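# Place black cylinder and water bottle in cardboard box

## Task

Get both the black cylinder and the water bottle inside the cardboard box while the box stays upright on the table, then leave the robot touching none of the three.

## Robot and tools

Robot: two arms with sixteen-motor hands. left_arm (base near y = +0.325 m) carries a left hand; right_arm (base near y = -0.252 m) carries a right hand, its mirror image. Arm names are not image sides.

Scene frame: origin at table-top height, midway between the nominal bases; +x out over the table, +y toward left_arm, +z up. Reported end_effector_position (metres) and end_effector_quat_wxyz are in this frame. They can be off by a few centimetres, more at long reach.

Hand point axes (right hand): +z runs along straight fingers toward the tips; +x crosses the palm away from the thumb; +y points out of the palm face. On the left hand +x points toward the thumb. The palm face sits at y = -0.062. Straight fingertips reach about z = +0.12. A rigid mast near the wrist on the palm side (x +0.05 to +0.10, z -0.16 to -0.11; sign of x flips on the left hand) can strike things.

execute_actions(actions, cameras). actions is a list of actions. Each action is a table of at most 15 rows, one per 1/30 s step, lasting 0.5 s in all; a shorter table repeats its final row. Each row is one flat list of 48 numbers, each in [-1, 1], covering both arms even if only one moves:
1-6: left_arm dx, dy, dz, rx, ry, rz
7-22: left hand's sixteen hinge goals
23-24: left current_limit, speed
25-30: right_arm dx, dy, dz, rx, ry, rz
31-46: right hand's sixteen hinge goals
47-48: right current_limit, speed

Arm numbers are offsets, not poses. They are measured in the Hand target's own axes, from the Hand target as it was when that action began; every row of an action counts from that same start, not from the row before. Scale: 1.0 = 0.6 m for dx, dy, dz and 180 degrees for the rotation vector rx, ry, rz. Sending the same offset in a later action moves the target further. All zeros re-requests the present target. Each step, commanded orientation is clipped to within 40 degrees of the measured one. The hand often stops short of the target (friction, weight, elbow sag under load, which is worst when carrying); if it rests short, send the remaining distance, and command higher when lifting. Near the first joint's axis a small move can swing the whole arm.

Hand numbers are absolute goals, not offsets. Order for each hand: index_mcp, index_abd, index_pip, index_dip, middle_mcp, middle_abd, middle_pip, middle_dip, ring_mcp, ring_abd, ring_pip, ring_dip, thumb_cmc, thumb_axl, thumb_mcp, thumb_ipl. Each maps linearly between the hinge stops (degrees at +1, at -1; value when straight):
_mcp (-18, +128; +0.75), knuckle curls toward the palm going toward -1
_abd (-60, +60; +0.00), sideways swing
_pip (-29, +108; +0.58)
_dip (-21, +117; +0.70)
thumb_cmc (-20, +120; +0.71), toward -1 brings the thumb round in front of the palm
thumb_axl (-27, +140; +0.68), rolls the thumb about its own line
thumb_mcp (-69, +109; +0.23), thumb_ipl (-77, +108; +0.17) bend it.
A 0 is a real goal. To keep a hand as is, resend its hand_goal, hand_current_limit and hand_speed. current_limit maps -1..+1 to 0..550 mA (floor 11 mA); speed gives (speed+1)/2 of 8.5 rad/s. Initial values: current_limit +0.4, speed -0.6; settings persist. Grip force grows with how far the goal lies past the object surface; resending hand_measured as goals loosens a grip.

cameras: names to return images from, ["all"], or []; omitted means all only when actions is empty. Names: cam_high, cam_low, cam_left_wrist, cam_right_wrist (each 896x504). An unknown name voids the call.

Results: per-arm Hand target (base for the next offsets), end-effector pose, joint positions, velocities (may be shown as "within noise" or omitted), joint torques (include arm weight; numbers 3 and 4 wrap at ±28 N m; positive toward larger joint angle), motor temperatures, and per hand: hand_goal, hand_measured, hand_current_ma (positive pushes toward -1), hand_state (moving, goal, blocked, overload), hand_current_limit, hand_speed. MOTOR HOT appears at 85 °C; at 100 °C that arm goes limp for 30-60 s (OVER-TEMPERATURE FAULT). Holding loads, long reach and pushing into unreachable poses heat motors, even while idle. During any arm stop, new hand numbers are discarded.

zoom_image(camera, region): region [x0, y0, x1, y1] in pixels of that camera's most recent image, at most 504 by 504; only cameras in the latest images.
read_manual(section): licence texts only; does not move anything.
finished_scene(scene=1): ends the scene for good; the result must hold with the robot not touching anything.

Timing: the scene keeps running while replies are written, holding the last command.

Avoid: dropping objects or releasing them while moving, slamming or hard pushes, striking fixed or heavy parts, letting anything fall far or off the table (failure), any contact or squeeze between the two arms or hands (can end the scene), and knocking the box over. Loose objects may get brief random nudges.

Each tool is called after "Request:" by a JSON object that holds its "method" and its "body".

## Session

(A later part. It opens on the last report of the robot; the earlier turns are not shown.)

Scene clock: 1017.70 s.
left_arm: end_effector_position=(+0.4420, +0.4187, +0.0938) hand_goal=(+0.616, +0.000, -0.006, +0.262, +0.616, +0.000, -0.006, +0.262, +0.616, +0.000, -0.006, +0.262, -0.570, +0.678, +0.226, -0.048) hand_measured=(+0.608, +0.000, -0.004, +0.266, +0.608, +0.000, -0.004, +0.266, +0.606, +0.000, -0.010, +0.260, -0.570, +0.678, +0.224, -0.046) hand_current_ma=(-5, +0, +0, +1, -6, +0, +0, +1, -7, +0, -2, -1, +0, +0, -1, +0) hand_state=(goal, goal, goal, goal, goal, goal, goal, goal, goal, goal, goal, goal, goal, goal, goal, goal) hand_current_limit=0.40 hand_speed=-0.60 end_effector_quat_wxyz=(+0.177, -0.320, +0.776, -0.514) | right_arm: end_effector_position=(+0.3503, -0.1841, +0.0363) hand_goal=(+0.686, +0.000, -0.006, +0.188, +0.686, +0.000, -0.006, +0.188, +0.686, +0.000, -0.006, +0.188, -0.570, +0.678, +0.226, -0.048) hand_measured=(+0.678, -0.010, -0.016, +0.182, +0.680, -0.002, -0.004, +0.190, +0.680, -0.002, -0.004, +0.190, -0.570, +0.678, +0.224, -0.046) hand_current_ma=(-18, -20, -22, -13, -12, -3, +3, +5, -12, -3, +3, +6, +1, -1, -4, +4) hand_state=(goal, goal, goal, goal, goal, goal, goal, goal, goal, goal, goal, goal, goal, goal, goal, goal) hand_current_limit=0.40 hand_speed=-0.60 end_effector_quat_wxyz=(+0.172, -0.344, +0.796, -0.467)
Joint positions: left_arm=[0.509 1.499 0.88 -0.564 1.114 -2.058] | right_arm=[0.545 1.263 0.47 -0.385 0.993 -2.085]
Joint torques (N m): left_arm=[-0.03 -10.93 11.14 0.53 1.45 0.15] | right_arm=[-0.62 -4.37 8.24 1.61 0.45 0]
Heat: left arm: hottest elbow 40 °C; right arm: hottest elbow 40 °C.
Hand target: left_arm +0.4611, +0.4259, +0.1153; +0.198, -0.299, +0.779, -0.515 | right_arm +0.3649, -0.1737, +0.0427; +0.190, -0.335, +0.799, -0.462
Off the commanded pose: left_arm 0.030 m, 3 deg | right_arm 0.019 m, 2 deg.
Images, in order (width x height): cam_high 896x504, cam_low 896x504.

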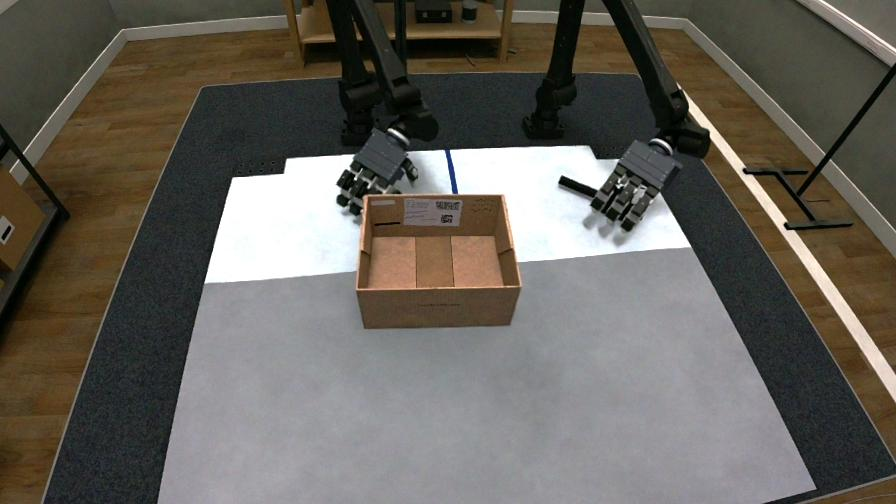

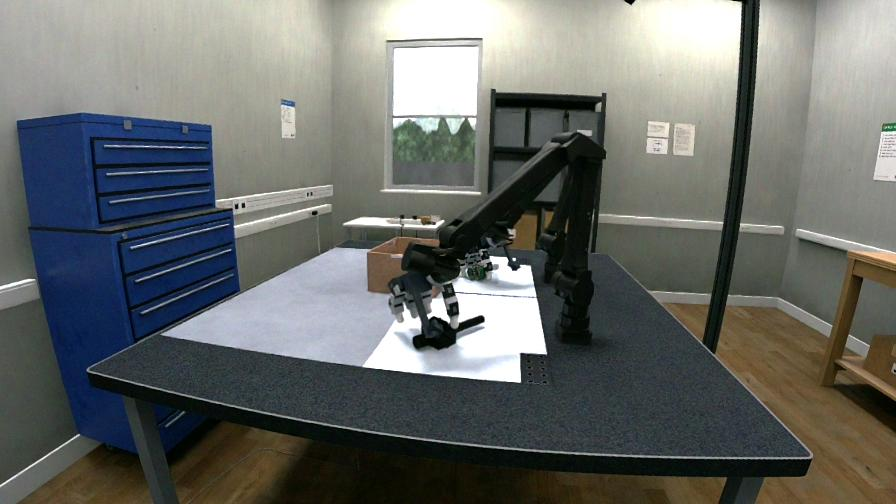

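Request:
{"method": "execute_actions", "body": {"actions": [[[-0.011,0.0743,0.0423,0,0,0,0.616,0,-0.007,0.261,0.616,0,-0.007,0.261,0.616,0,-0.007,0.261,-0.571,0.678,0.225,-0.049,0.4,-0.6,0,0,0,0,0,0,0.616,0,-0.153,0.043,0.616,0,-0.153,0.043,0.616,0,-0.153,0.043,-0.571,0.678,-0.05,0.1,0.2,-0.7]],[[0,0,0,0,0,0,0.616,0,-0.007,0.261,0.616,0,-0.007,0.261,0.616,0,-0.007,0.261,-0.571,0.678,0.225,-0.049,0.4,-0.6,0,0,0,0,0,0,0.616,0,-0.153,0.043,0.616,0,-0.153,0.043,0.616,0,-0.153,0.043,-0.571,0.678,-0.05,0.1,0.2,-0.7]]], "cameras": ["all"]}}

Request:
{"method": "zoom_image", "body": {"camera": "cam_high", "region": [540, 100, 720, 240]}}

Request:
{"method": "zoom_image", "body": {"camera": "cam_low", "region": [370, 200, 530, 360]}}

Scene clock: 1046.30 s.
left_arm: end_effector_position=(+0.4635, +0.4297, +0.0680) hand_goal=(+0.616, +0.000, -0.006, +0.262, +0.616, +0.000, -0.006, +0.262, +0.616, +0.000, -0.006, +0.262, -0.570, +0.678, +0.226, -0.048) hand_measured=(+0.608, +0.000, -0.004, +0.266, +0.608, +0.000, -0.004, +0.266, +0.606, +0.000, -0.010, +0.260, -0.568, +0.678, +0.226, -0.046) hand_current_ma=(-6, +0, +0, +1, -6, +0, +0, +1, -7, +0, -1, -1, +0, +0, +0, +1) hand_state=(goal, goal, goal, goal, goal, goal, goal, goal, goal, goal, goal, goal, goal, goal, goal, goal) hand_current_limit=0.40 hand_speed=-0.60 end_effector_quat_wxyz=(+0.200, -0.306, +0.778, -0.512) | right_arm: end_effector_position=(+0.3502, -0.1832, +0.0355) hand_goal=(+0.616, +0.000, -0.152, +0.044, +0.616, +0.000, -0.152, +0.044, +0.616, +0.000, -0.152, +0.044, -0.570, +0.678, -0.050, +0.100) hand_measured=(+0.612, -0.002, -0.150, +0.046, +0.612, -0.002, -0.150, +0.048, +0.612, -0.002, -0.150, +0.048, -0.570, +0.678, -0.048, +0.098) hand_current_ma=(-10, -5, +6, +6, -8, -3, +5, +6, -8, -3, +5, +6, +1, -1, +3, -4) hand_state=(goal, goal, goal, goal, goal, goal, goal, goal, goal, goal, goal, goal, goal, goal, goal, goal) hand_current_limit=0.20 hand_speed=-0.70 end_effector_quat_wxyz=(+0.173, -0.345, +0.797, -0.465)
Joint positions: left_arm=[0.506 1.577 0.88 -0.422 1.114 -2.069] | right_arm=[0.545 1.264 0.47 -0.384 0.988 -2.085]
Joint torques (N m): left_arm=[-0.44 -9.76 7.69 1.31 1.18 0.12] | right_arm=[-0.73 -4.31 8.2 1.55 0.58 0.01]
Heat: left arm: hottest elbow 39 °C; right arm: hottest elbow 40 °C.
Hand target: left_arm +0.4700, +0.4259, +0.0644; +0.198, -0.299, +0.779, -0.515 | right_arm +0.3649, -0.1737, +0.0427; +0.190, -0.335, +0.799, -0.462
Off the commanded pose: left_arm 0.008 m, 1 deg | right_arm 0.019 m, 2 deg.

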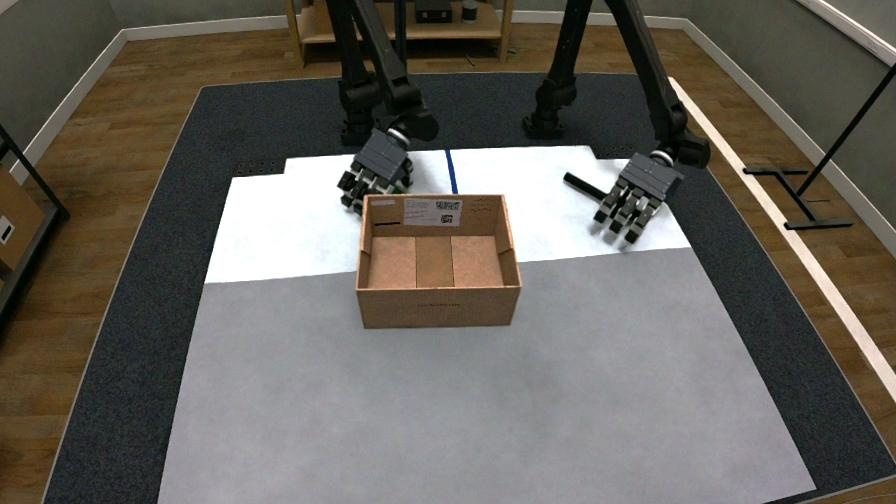

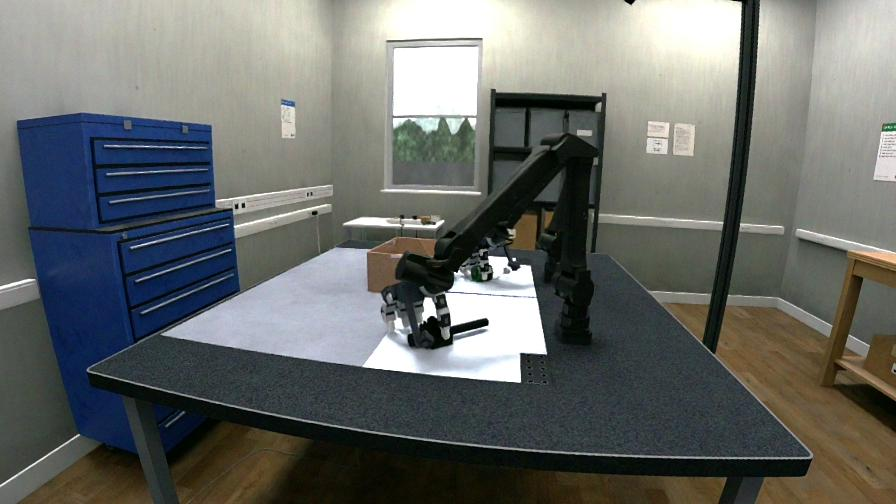

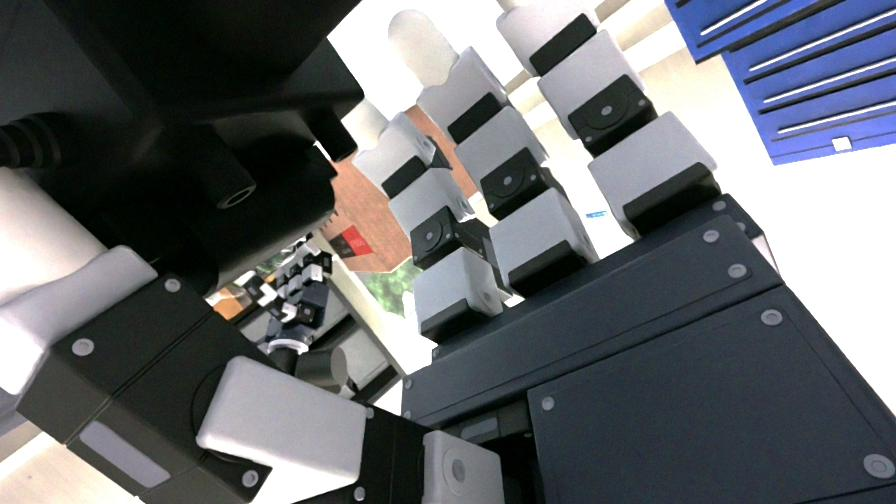

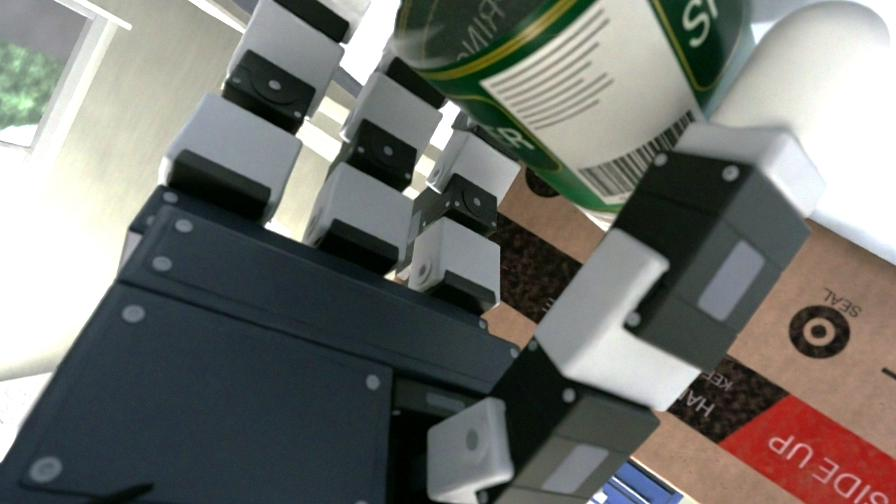

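Scaled by 2.800 from the camera's 896x504 image, which has a finer 1280x720 frame.

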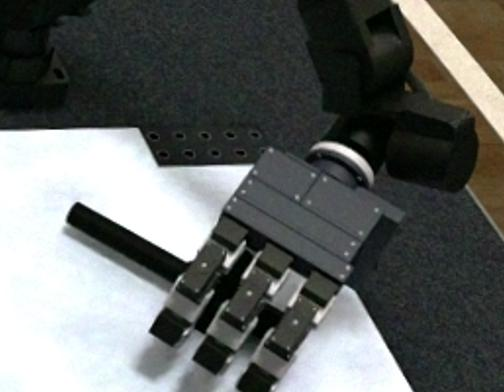

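Scaled by 3.150 from the camera's 896x504 image, which has a finer 1280x720 frame.

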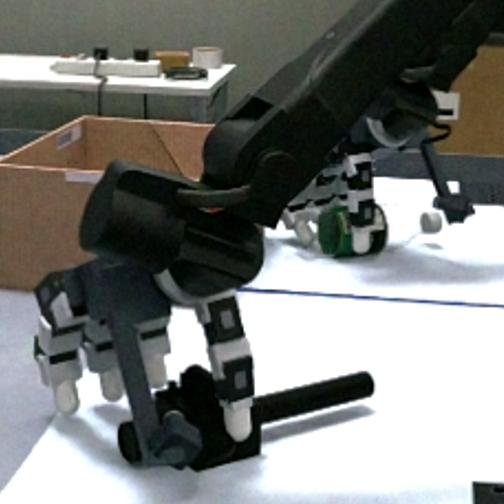

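Request:
{"method": "execute_actions", "body": {"actions": [[[0,0,0,0,0,0,0.137,0,-0.08,0.044,0.137,0,-0.08,0.044,0.137,0,-0.08,0.044,-0.571,0.678,0.225,-0.049,0.2,-0.75,0,0,0,0,0,0,0.548,0,-0.299,-0.029,0.548,0,-0.299,-0.029,0.548,0,-0.299,-0.029,-0.571,0.678,-0.112,0.168,0.2,-0.7]],[[0,0,0,0,0,0,0.137,0,-0.08,0.044,0.137,0,-0.08,0.044,0.137,0,-0.08,0.044,-0.571,0.678,0.225,-0.049,0.2,-0.75,0,0,0,0,0,0,0.548,0,-0.299,-0.029,0.548,0,-0.299,-0.029,0.548,0,-0.299,-0.029,-0.571,0.678,-0.112,0.168,0.2,-0.7]]], "cameras": ["all"]}}

Request:
{"method": "zoom_image", "body": {"camera": "cam_high", "region": [540, 100, 720, 240]}}

Request:
{"method": "zoom_image", "body": {"camera": "cam_low", "region": [370, 200, 530, 360]}}

Scene clock: 1085.30 s.
left_arm: end_effector_position=(+0.4641, +0.4285, +0.0681) hand_goal=(+0.138, +0.000, -0.080, +0.044, +0.138, +0.000, -0.080, +0.044, +0.138, +0.000, -0.080, +0.044, -0.570, +0.678, +0.226, -0.048) hand_measured=(+0.228, +0.000, -0.050, +0.054, +0.212, -0.002, -0.056, +0.054, +0.138, +0.000, -0.078, +0.048, -0.564, +0.678, +0.264, -0.032) hand_current_ma=(+229, +0, +38, +8, +170, -1, +27, +7, +0, +0, +1, +1, +3, +0, +80, +22) hand_state=(blocked, goal, blocked, goal, blocked, goal, blocked, goal, goal, goal, goal, goal, goal, goal, blocked, goal) hand_current_limit=0.20 hand_speed=-0.75 end_effector_quat_wxyz=(+0.200, -0.304, +0.778, -0.512) | right_arm: end_effector_position=(+0.3504, -0.1836, +0.0355) hand_goal=(+0.548, +0.000, -0.298, -0.028, +0.548, +0.000, -0.298, -0.028, +0.548, +0.000, -0.298, -0.028, -0.570, +0.678, -0.112, +0.168) hand_measured=(+0.578, -0.002, -0.240, -0.010, +0.548, -0.002, -0.284, -0.024, +0.546, -0.002, -0.294, -0.024, -0.574, +0.676, -0.084, +0.178) hand_current_ma=(+97, -3, +208, +49, +0, -3, +40, +10, -6, -3, +8, +7, -8, -3, +118, +37) hand_state=(blocked, goal, blocked, goal, goal, goal, goal, goal, goal, goal, goal, goal, goal, goal, blocked, goal) hand_current_limit=0.20 hand_speed=-0.70 end_effector_quat_wxyz=(+0.173, -0.344, +0.798, -0.465)
Joint positions: left_arm=[0.503 1.577 0.88 -0.42 1.114 -2.069] | right_arm=[0.543 1.264 0.47 -0.384 0.988 -2.083]
Joint velocities: left_arm=[within noise] | right_arm=[-0.015 -0.024 -0.007 -0.027 0.022 -0.154]
Joint torques (N m): left_arm=[0.21 -9.58 7.58 1.24 1.11 0.15] | right_arm=[-0.56 -4.37 8.21 1.54 0.57 0]
Heat: left arm: hottest elbow 38 °C; right arm: hottest elbow 40 °C.
Hand target: left_arm +0.4700, +0.4259, +0.0644; +0.198, -0.299, +0.779, -0.515 | right_arm +0.3649, -0.1737, +0.0427; +0.190, -0.335, +0.799, -0.462
Off the commanded pose: left_arm 0.007 m, 1 deg | right_arm 0.019 m, 2 deg.

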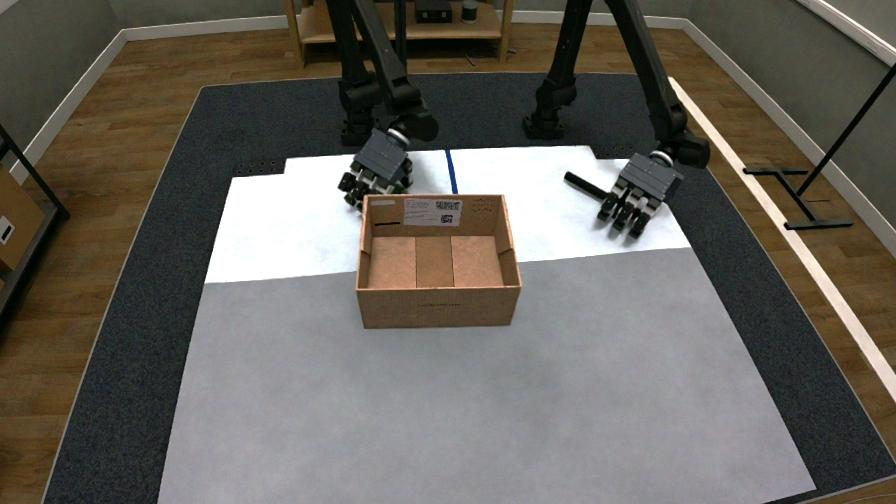

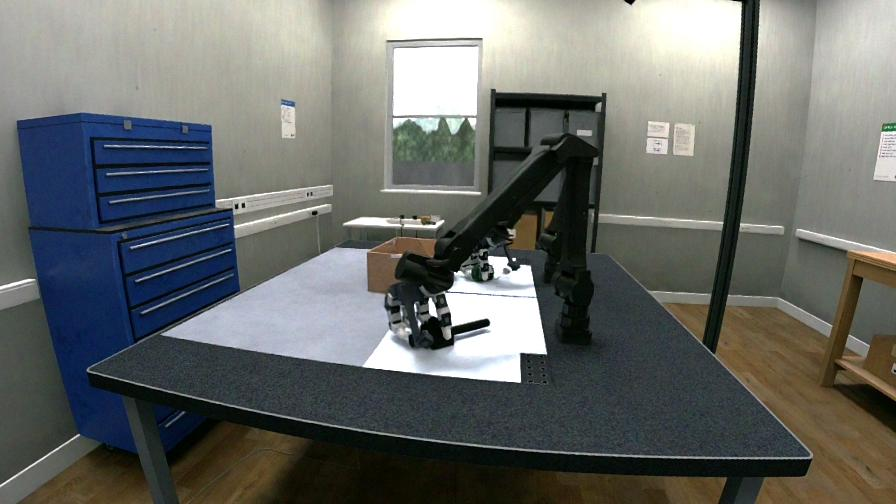

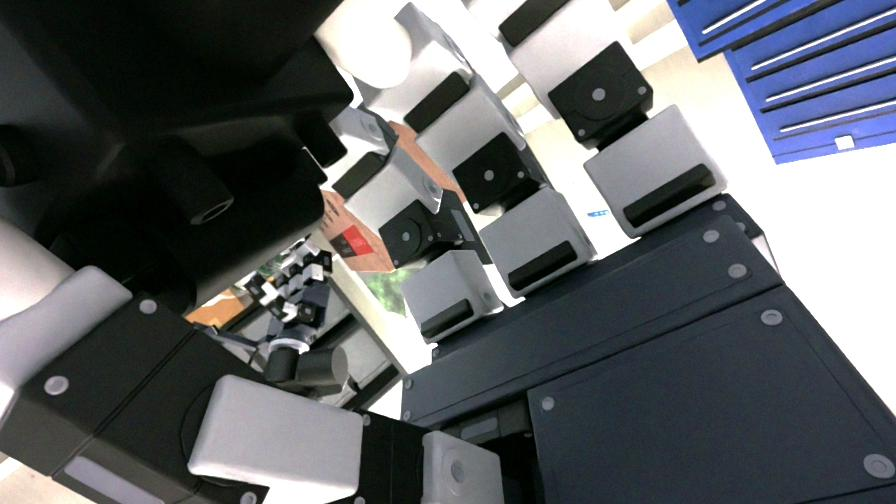

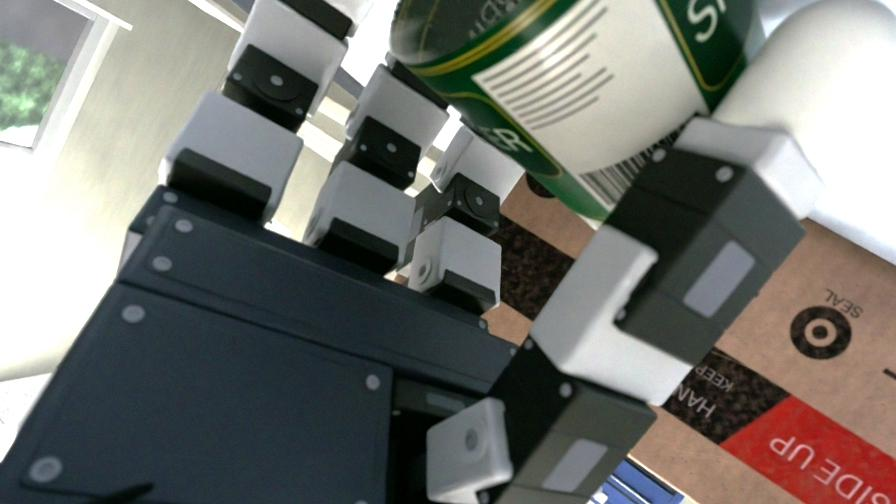

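Scaled by 2.800 from the camera's 896x504 image, which has a finer 1280x720 frame.

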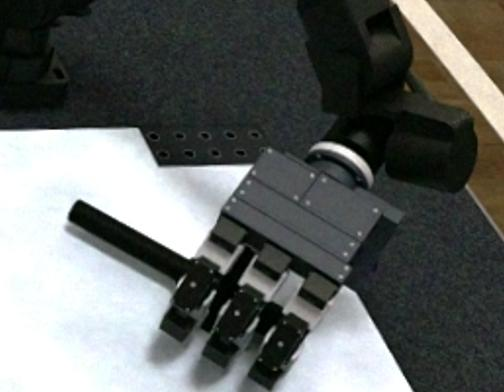

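Scaled by 3.150 from the camera's 896x504 image, which has a finer 1280x720 frame.

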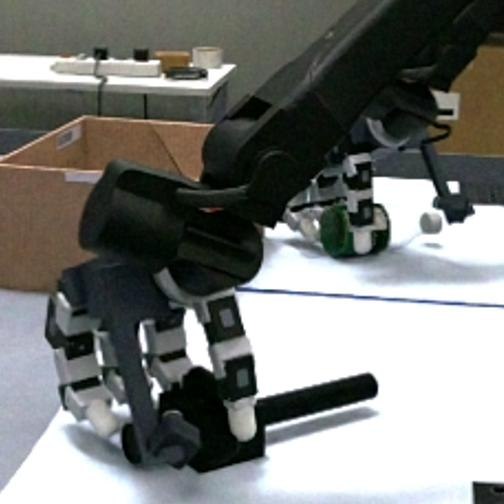

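Request:
{"method": "execute_actions", "body": {"actions": [[[0,0,0,0,0,0,0.04,0,-0.182,-0.058,0.04,0,-0.182,-0.058,0.1,0,-0.12,0.0,-0.571,0.678,0,-0.1,0.4,-0.8,0,0,0,0,0,0,0.46,0,-0.372,-0.1,0.46,0,-0.372,-0.1,0.46,0,-0.372,-0.1,-0.571,0.678,-0.225,0.059,0.3,-0.8]],[[0,0,0,0,0,0,0.04,0,-0.182,-0.058,0.04,0,-0.182,-0.058,0.1,0,-0.12,0.0,-0.571,0.678,0,-0.1,0.4,-0.8,0,0,0,0,0,0,0.46,0,-0.372,-0.1,0.46,0,-0.372,-0.1,0.46,0,-0.372,-0.1,-0.571,0.678,-0.225,0.059,0.3,-0.8]]], "cameras": ["all"]}}

Request:
{"method": "zoom_image", "body": {"camera": "cam_low", "region": [370, 200, 530, 360]}}

Scene clock: 1111.00 s.
left_arm: end_effector_position=(+0.4641, +0.4278, +0.0675) hand_goal=(+0.040, +0.000, -0.182, -0.058, +0.040, +0.000, -0.182, -0.058, +0.100, +0.000, -0.120, +0.000, -0.570, +0.678, +0.000, -0.100) hand_measured=(+0.224, +0.000, -0.050, +0.024, +0.206, -0.012, -0.060, +0.002, +0.100, +0.000, -0.114, +0.004, -0.554, +0.678, +0.264, -0.038) hand_current_ma=(+385, +0, +380, +185, +385, -8, +335, +113, +0, +0, +2, +1, +14, +0, +385, +189) hand_state=(blocked, goal, blocked, blocked, blocked, goal, blocked, blocked, goal, goal, goal, goal, goal, goal, blocked, blocked) hand_current_limit=0.40 hand_speed=-0.80 end_effector_quat_wxyz=(+0.199, -0.304, +0.779, -0.512) | right_arm: end_effector_position=(+0.3504, -0.1836, +0.0355) hand_goal=(+0.460, +0.000, -0.372, -0.100, +0.460, +0.000, -0.372, -0.100, +0.460, +0.000, -0.372, -0.100, -0.570, +0.678, -0.224, +0.060) hand_measured=(+0.578, -0.002, -0.250, -0.070, +0.534, -0.002, -0.310, -0.074, +0.472, -0.002, -0.352, -0.090, -0.554, +0.676, -0.046, +0.120) hand_current_ma=(+358, -4, +357, +91, +296, -3, +224, +82, +34, -3, +55, +23, +46, -2, +357, +306) hand_state=(blocked, goal, blocked, blocked, blocked, goal, blocked, blocked, goal, goal, goal, goal, goal, goal, blocked, blocked) hand_current_limit=0.30 hand_speed=-0.80 end_effector_quat_wxyz=(+0.173, -0.344, +0.798, -0.465)
Joint positions: left_arm=[0.502 1.579 0.88 -0.42 1.114 -2.069] | right_arm=[0.543 1.264 0.47 -0.384 0.988 -2.083]
Joint torques (N m): left_arm=[-0.67 -10.75 7.73 1.47 1.05 0.04] | right_arm=[-0.62 -4.37 8.2 1.54 0.58 0.01]
Heat: left arm: hottest elbow 37 °C; right arm: hottest elbow 40 °C.
Hand target: left_arm +0.4700, +0.4259, +0.0644; +0.198, -0.299, +0.779, -0.515 | right_arm +0.3649, -0.1737, +0.0427; +0.190, -0.335, +0.799, -0.462
Off the commanded pose: left_arm 0.007 m, 1 deg | right_arm 0.019 m, 2 deg.

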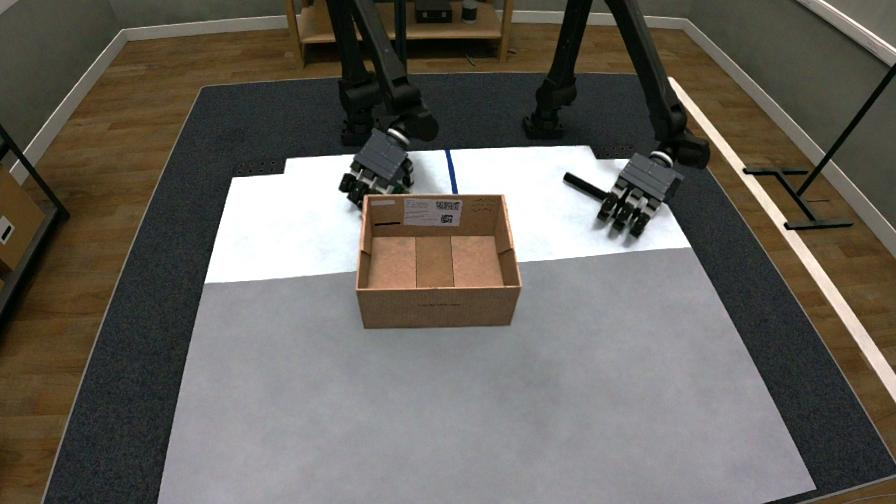

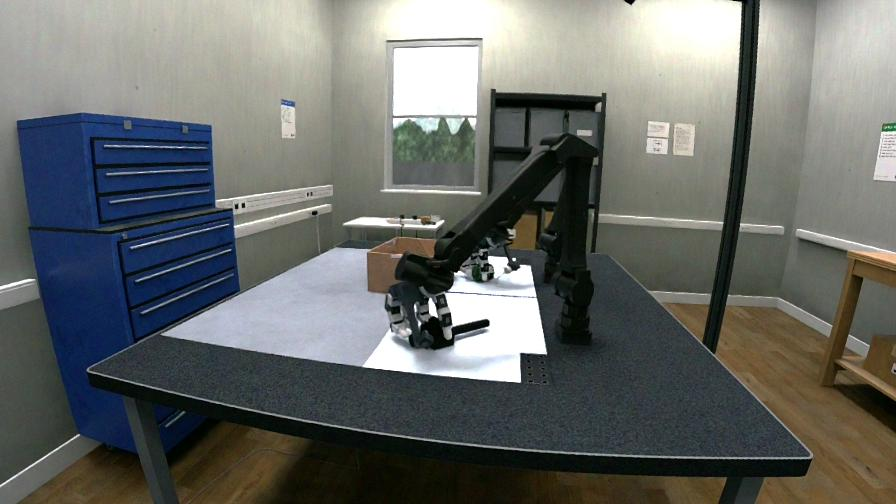

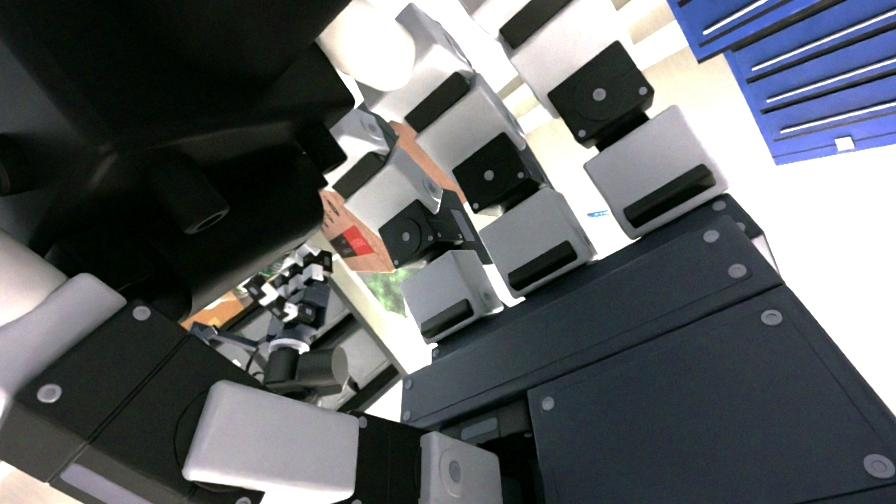

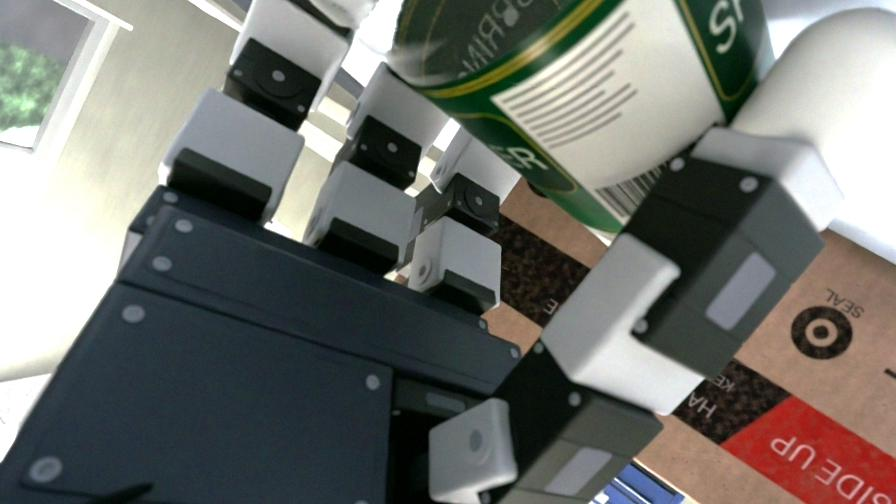

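Scaled by 3.150 from the camera's 896x504 image, which has a finer 1280x720 frame.

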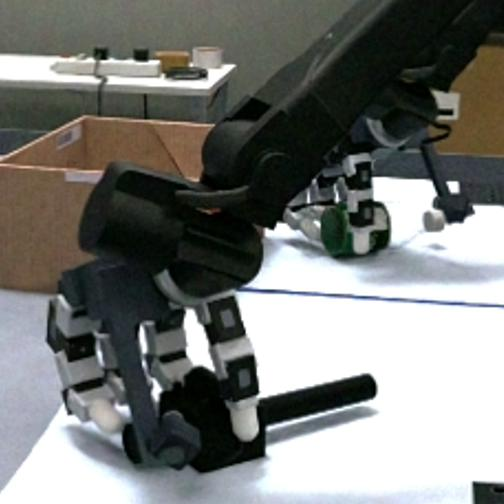

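Request:
{"method": "execute_actions", "body": {"actions": [[[0,-0.077,-0.0325,0,0,0,0.04,0,-0.182,-0.058,0.04,0,-0.182,-0.058,0.1,0,-0.12,0.0,-0.571,0.678,0,-0.1,0.4,-0.8,0.001,-0.101,-0.0584,0,0,0,0.46,0,-0.372,-0.1,0.46,0,-0.372,-0.1,0.4,0,-0.42,-0.15,-0.571,0.678,-0.225,0.059,0.35,-0.8]],[[0,-0.077,-0.0325,0,0,0,0.04,0,-0.182,-0.058,0.04,0,-0.182,-0.058,0.1,0,-0.12,0.0,-0.571,0.678,0,-0.1,0.4,-0.8,0.001,-0.101,-0.0584,0,0,0,0.46,0,-0.372,-0.1,0.46,0,-0.372,-0.1,0.4,0,-0.42,-0.15,-0.571,0.678,-0.225,0.059,0.35,-0.8]]], "cameras": ["all"]}}

Request:
{"method": "zoom_image", "body": {"camera": "cam_low", "region": [370, 200, 530, 360]}}

Scene clock: 1132.20 s.
left_arm: end_effector_position=(+0.4516, +0.4204, +0.1401) hand_goal=(+0.040, +0.000, -0.182, -0.058, +0.040, +0.000, -0.182, -0.058, +0.100, +0.000, -0.120, +0.000, -0.570, +0.678, +0.000, -0.100) hand_measured=(+0.224, +0.000, -0.050, +0.024, +0.206, -0.014, -0.060, -0.002, +0.100, +0.000, -0.116, +0.004, -0.552, +0.678, +0.264, -0.038) hand_current_ma=(+385, +0, +380, +185, +385, -9, +335, +101, +0, +0, +2, +1, +16, +0, +385, +189) hand_state=(blocked, goal, blocked, blocked, blocked, goal, blocked, blocked, goal, goal, goal, goal, goal, goal, blocked, blocked) hand_current_limit=0.40 hand_speed=-0.80 end_effector_quat_wxyz=(+0.180, -0.316, +0.776, -0.515) | right_arm: end_effector_position=(+0.3505, -0.1836, +0.1611) hand_goal=(+0.460, +0.000, -0.372, -0.100, +0.460, +0.000, -0.372, -0.100, +0.400, +0.000, -0.420, -0.150, -0.570, +0.678, -0.224, +0.060) hand_measured=(+0.578, -0.004, -0.268, -0.070, +0.518, -0.002, -0.326, -0.084, +0.438, -0.002, -0.382, -0.136, -0.534, +0.680, -0.030, +0.118) hand_current_ma=(+371, -8, +371, +91, +225, -3, +159, +47, +137, -3, +124, +38, +122, +3, +371, +297) hand_state=(blocked, goal, blocked, blocked, blocked, goal, blocked, goal, blocked, goal, blocked, goal, blocked, goal, blocked, blocked) hand_current_limit=0.35 hand_speed=-0.80 end_effector_quat_wxyz=(+0.170, -0.345, +0.797, -0.465)
Joint positions: left_arm=[0.502 1.447 0.963 -0.681 1.114 -2.069] | right_arm=[0.543 1.014 0.688 -0.856 0.988 -2.085]
Joint torques (N m): left_arm=[-0.91 -11.34 12.7 0.51 1.11 -0.01] | right_arm=[-0.44 -3.78 11.74 0.62 0.54 -0.03]
Heat: left arm: hottest elbow 37 °C; right arm: hottest elbow 41 °C.
Hand target: left_arm +0.4700, +0.4257, +0.1647; +0.198, -0.299, +0.779, -0.515 | right_arm +0.3646, -0.1739, +0.1827; +0.190, -0.335, +0.799, -0.462
Off the commanded pose: left_arm 0.031 m, 3 deg | right_arm 0.028 m, 3 deg.

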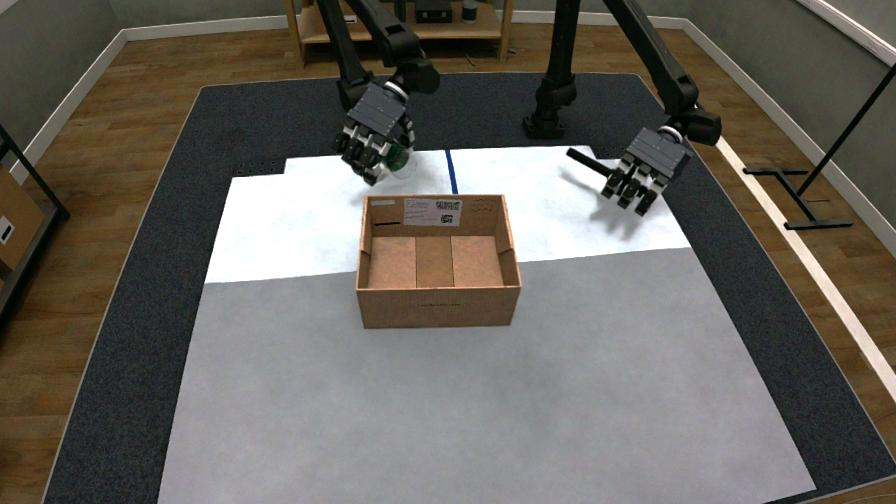

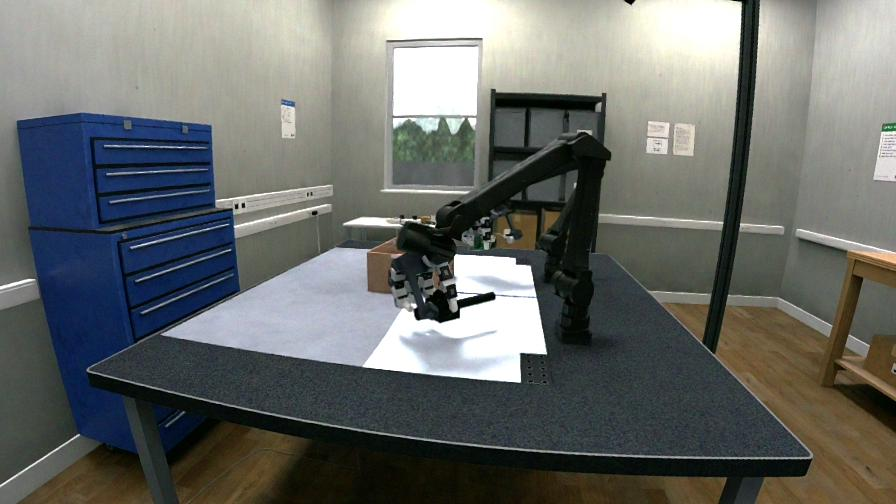

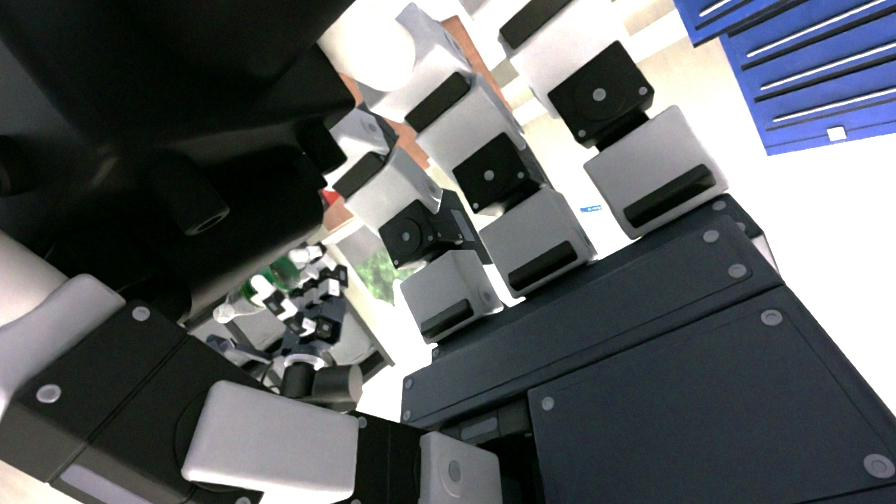

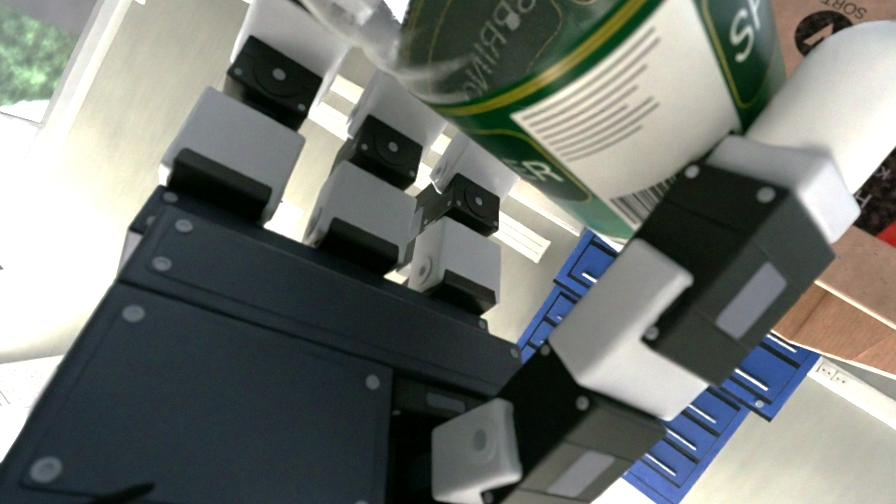

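Scaled by 3.150 from the camera's 896x504 image, which has a finer 1280x720 frame.

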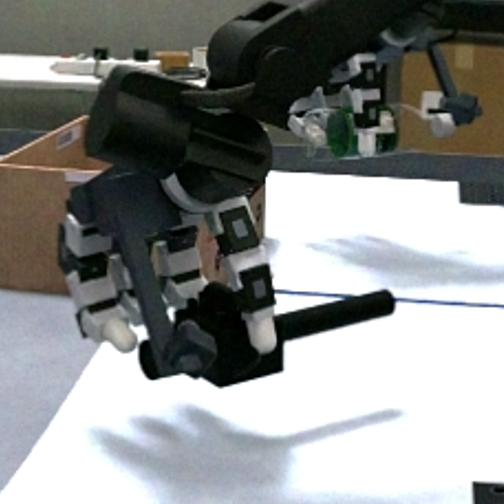

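Request:
{"method": "execute_actions", "body": {"actions": [[[0,-0.104,-0.044,0,0,0,0.04,0,-0.182,-0.058,0.04,0,-0.182,-0.058,0.1,0,-0.12,0.0,-0.571,0.678,0,-0.1,0.5,-0.8,0.042,-0.0925,-0.006,0,0,0,0.46,0,-0.372,-0.1,0.46,0,-0.372,-0.1,0.4,0,-0.42,-0.15,-0.571,0.678,-0.225,0.059,0.4,-0.8]],[[0,-0.104,-0.044,0,0,0,0.04,0,-0.182,-0.058,0.04,0,-0.182,-0.058,0.1,0,-0.12,0.0,-0.571,0.678,0,-0.1,0.5,-0.8,0.042,-0.0925,-0.006,0,0,0,0.46,0,-0.372,-0.1,0.46,0,-0.372,-0.1,0.4,0,-0.42,-0.15,-0.571,0.678,-0.225,0.059,0.4,-0.8]],[[0,0,0,-0.0739,0.0508,0.098,0.04,0,-0.182,-0.058,0.04,0,-0.182,-0.058,0.1,0,-0.12,0.0,-0.571,0.678,0,-0.1,0.5,-0.8,0,0,0,-0.079,0.0518,0.0686,0.46,0,-0.372,-0.1,0.46,0,-0.372,-0.1,0.4,0,-0.42,-0.15,-0.571,0.678,-0.225,0.059,0.4,-0.8]]], "cameras": ["all"]}}

Scene clock: 1428.10 s.
left_arm: end_effector_position=(+0.4539, +0.4169, +0.2759) hand_goal=(+0.040, +0.000, -0.182, -0.058, +0.040, +0.000, -0.182, -0.058, +0.100, +0.000, -0.120, +0.000, -0.570, +0.678, +0.000, -0.100) hand_measured=(+0.224, +0.000, -0.050, +0.024, +0.206, -0.014, -0.060, -0.002, +0.100, +0.000, -0.116, +0.004, -0.550, +0.678, +0.264, -0.038) hand_current_ma=(+413, +0, +380, +185, +413, -9, +335, +98, +0, +0, +2, +1, +20, +0, +413, +189) hand_state=(blocked, goal, blocked, blocked, blocked, goal, blocked, blocked, goal, goal, goal, goal, goal, goal, blocked, blocked) hand_current_limit=0.50 hand_speed=-0.80 end_effector_quat_wxyz=(+0.156, -0.170, +0.881, -0.413) | right_arm: end_effector_position=(+0.3496, -0.2438, +0.2577) hand_goal=(+0.460, +0.000, -0.372, -0.100, +0.460, +0.000, -0.372, -0.100, +0.400, +0.000, -0.420, -0.150, -0.570, +0.678, -0.224, +0.060) hand_measured=(+0.578, -0.004, -0.274, -0.070, +0.516, -0.002, -0.326, -0.084, +0.434, -0.002, -0.384, -0.136, -0.532, +0.680, -0.026, +0.118) hand_current_ma=(+385, -8, +385, +91, +208, -3, +155, +43, +116, -3, +119, +36, +125, +3, +385, +296) hand_state=(blocked, goal, blocked, blocked, blocked, goal, blocked, goal, blocked, goal, blocked, goal, blocked, goal, blocked, blocked) hand_current_limit=0.40 hand_speed=-0.80 end_effector_quat_wxyz=(+0.109, -0.249, +0.892, -0.361)
Joint positions: left_arm=[0.387 1.393 1.369 -1.374 0.902 -1.62] | right_arm=[0.201 0.965 0.973 -1.221 0.701 -2.075]
Joint torques (N m): left_arm=[0.67 -9.82 14.13 0.32 0.7 0.12] | right_arm=[-1.14 -3.14 12.79 0.64 0.33 0.11]
Motor temperatures (°C): left_arm=[32 36 43 30 35 32] | right_arm=[31 29 47 30 33 32]
Heat: left arm: hottest elbow 43 °C; right arm: hottest elbow 47 °C.
Hand target: left_arm +0.4700, +0.4254, +0.3002; +0.177, -0.155, +0.882, -0.407 | right_arm +0.3645, -0.2440, +0.2827; +0.131, -0.230, +0.894, -0.363
Off the commanded pose: left_arm 0.030 m, 3 deg | right_arm 0.029 m, 3 deg.

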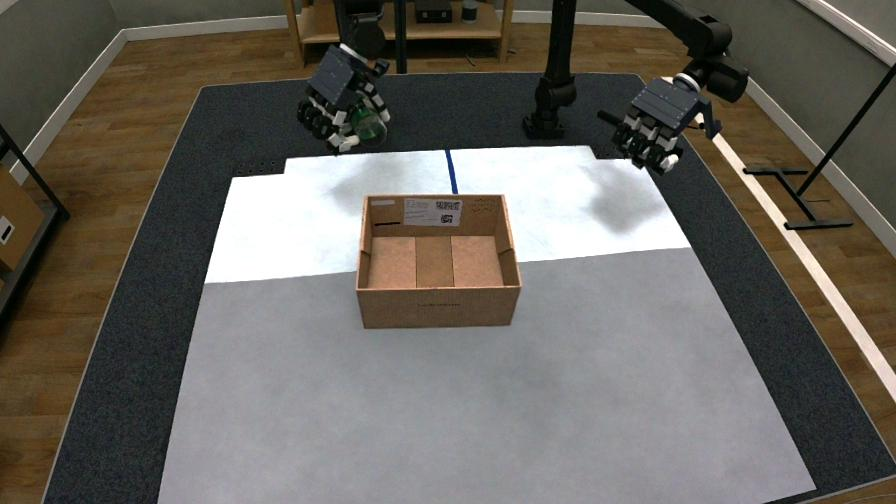

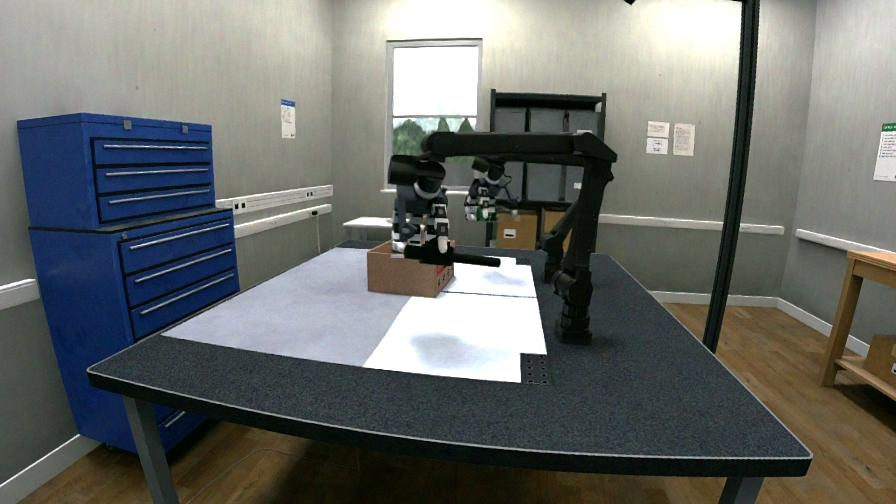

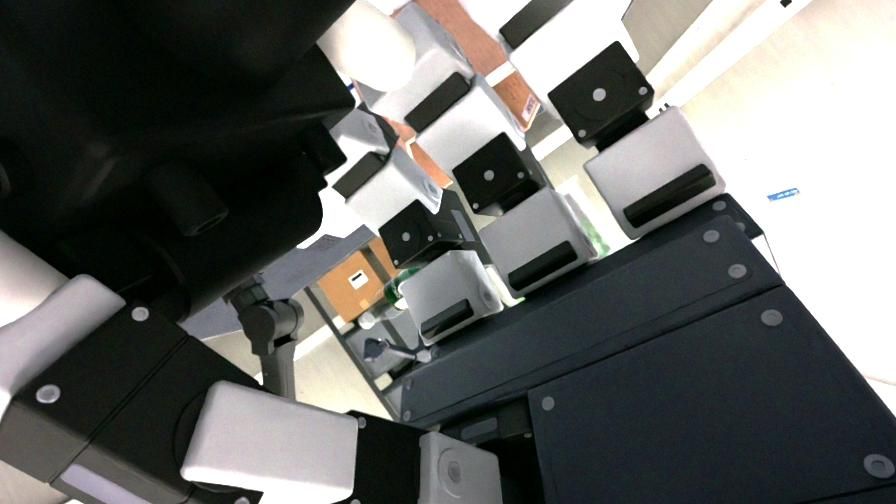

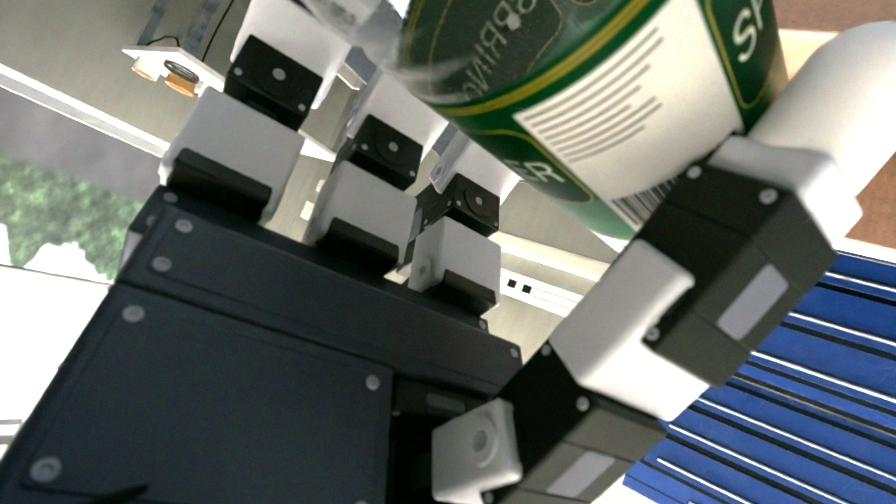

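Request:
{"method": "execute_actions", "body": {"actions": [[[0,0,0,-0.0739,0.0508,0.098,0.04,0,-0.182,-0.058,0.04,0,-0.182,-0.058,0.1,0,-0.12,0.0,-0.571,0.678,0,-0.1,0.5,-0.8,0,0,0,-0.079,0.0518,0.0686,0.46,0,-0.372,-0.1,0.46,0,-0.372,-0.1,0.4,0,-0.42,-0.15,-0.571,0.678,-0.225,0.059,0.4,-0.8]],[[0,0,0,-0.0739,0.0508,0.098,0.04,0,-0.182,-0.058,0.04,0,-0.182,-0.058,0.1,0,-0.12,0.0,-0.571,0.678,0,-0.1,0.5,-0.8,0,0,0,-0.079,0.0518,0.0686,0.46,0,-0.372,-0.1,0.46,0,-0.372,-0.1,0.4,0,-0.42,-0.15,-0.571,0.678,-0.225,0.059,0.4,-0.8]],[[-0.099,-0.146,0.0665,0,0,0,0.04,0,-0.182,-0.058,0.04,0,-0.182,-0.058,0.1,0,-0.12,0.0,-0.571,0.678,0,-0.1,0.5,-0.8,0,0,0,0,0,0,0.46,0,-0.372,-0.1,0.46,0,-0.372,-0.1,0.4,0,-0.42,-0.15,-0.571,0.678,-0.225,0.059,0.4,-0.8]]], "cameras": ["cam_high","cam_low"]}}

Scene clock: 1444.70 s.
left_arm: end_effector_position=(+0.4804, +0.3194, +0.2735) hand_goal=(+0.040, +0.000, -0.182, -0.058, +0.040, +0.000, -0.182, -0.058, +0.100, +0.000, -0.120, +0.000, -0.570, +0.678, +0.000, -0.100) hand_measured=(+0.226, +0.006, -0.050, +0.024, +0.206, -0.014, -0.068, -0.006, +0.106, +0.000, -0.116, +0.002, -0.544, +0.678, +0.264, -0.038) hand_current_ma=(+412, +2, +380, +183, +412, -9, +304, +91, +3, +0, +2, +1, +31, +0, +413, +189) hand_state=(blocked, goal, blocked, blocked, blocked, goal, blocked, blocked, goal, goal, goal, goal, blocked, goal, blocked, blocked) hand_current_limit=0.50 hand_speed=-0.80 end_effector_quat_wxyz=(+0.076, +0.141, +0.975, -0.152) | right_arm: end_effector_position=(+0.3491, -0.2432, +0.2623) hand_goal=(+0.460, +0.000, -0.372, -0.100, +0.460, +0.000, -0.372, -0.100, +0.400, +0.000, -0.420, -0.150, -0.570, +0.678, -0.224, +0.060) hand_measured=(+0.578, -0.004, -0.274, -0.070, +0.514, -0.002, -0.326, -0.084, +0.434, -0.002, -0.384, -0.136, -0.532, +0.680, -0.026, +0.118) hand_current_ma=(+385, -8, +385, +91, +207, -3, +155, +43, +114, -3, +119, +36, +126, +3, +385, +291) hand_state=(blocked, goal, blocked, blocked, blocked, goal, blocked, goal, blocked, goal, blocked, goal, blocked, goal, blocked, blocked) hand_current_limit=0.40 hand_speed=-0.80 end_effector_quat_wxyz=(-0.023, -0.005, +0.992, -0.127)
Joint positions: left_arm=[-0.107 1.419 1.432 -1.446 0.315 -1.383] | right_arm=[-0.069 1.142 1.133 -1.582 0.258 -1.675]
Joint torques (N m): left_arm=[-0.62 -10.11 14.83 0.88 -0.08 0.06] | right_arm=[-0.62 -4.95 12.04 0.05 -0.05 0.09]
Heat: left arm: hottest elbow 45 °C; right arm: hottest elbow 49 °C.
Hand target: left_arm +0.5049, +0.3178, +0.3001; +0.112, +0.145, +0.972, -0.145 | right_arm +0.3645, -0.2440, +0.2827; +0.001, +0.000, +0.991, -0.131
Off the commanded pose: left_arm 0.036 m, 4 deg | right_arm 0.026 m, 3 deg.
Images, in order (width x height): cam_high 896x504, cam_low 896x504.

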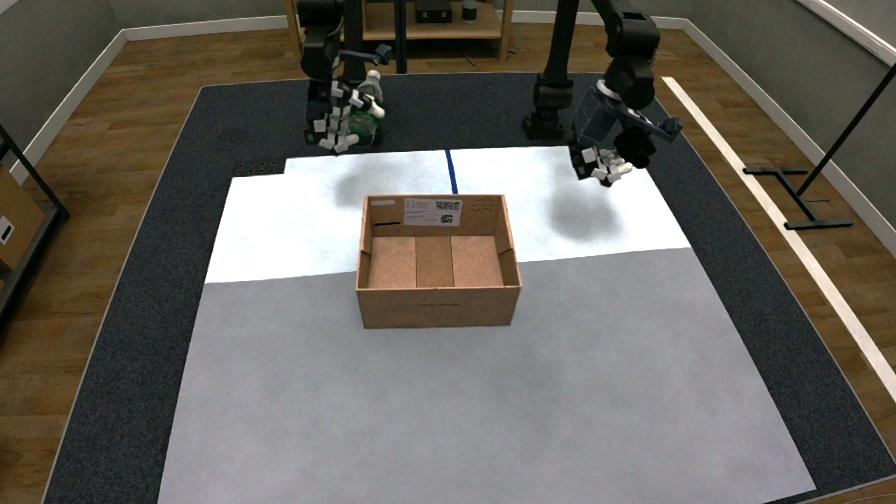

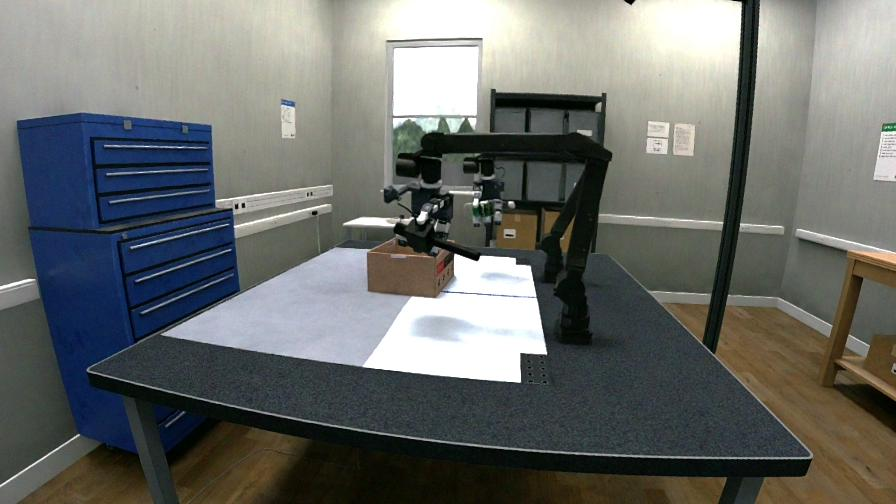

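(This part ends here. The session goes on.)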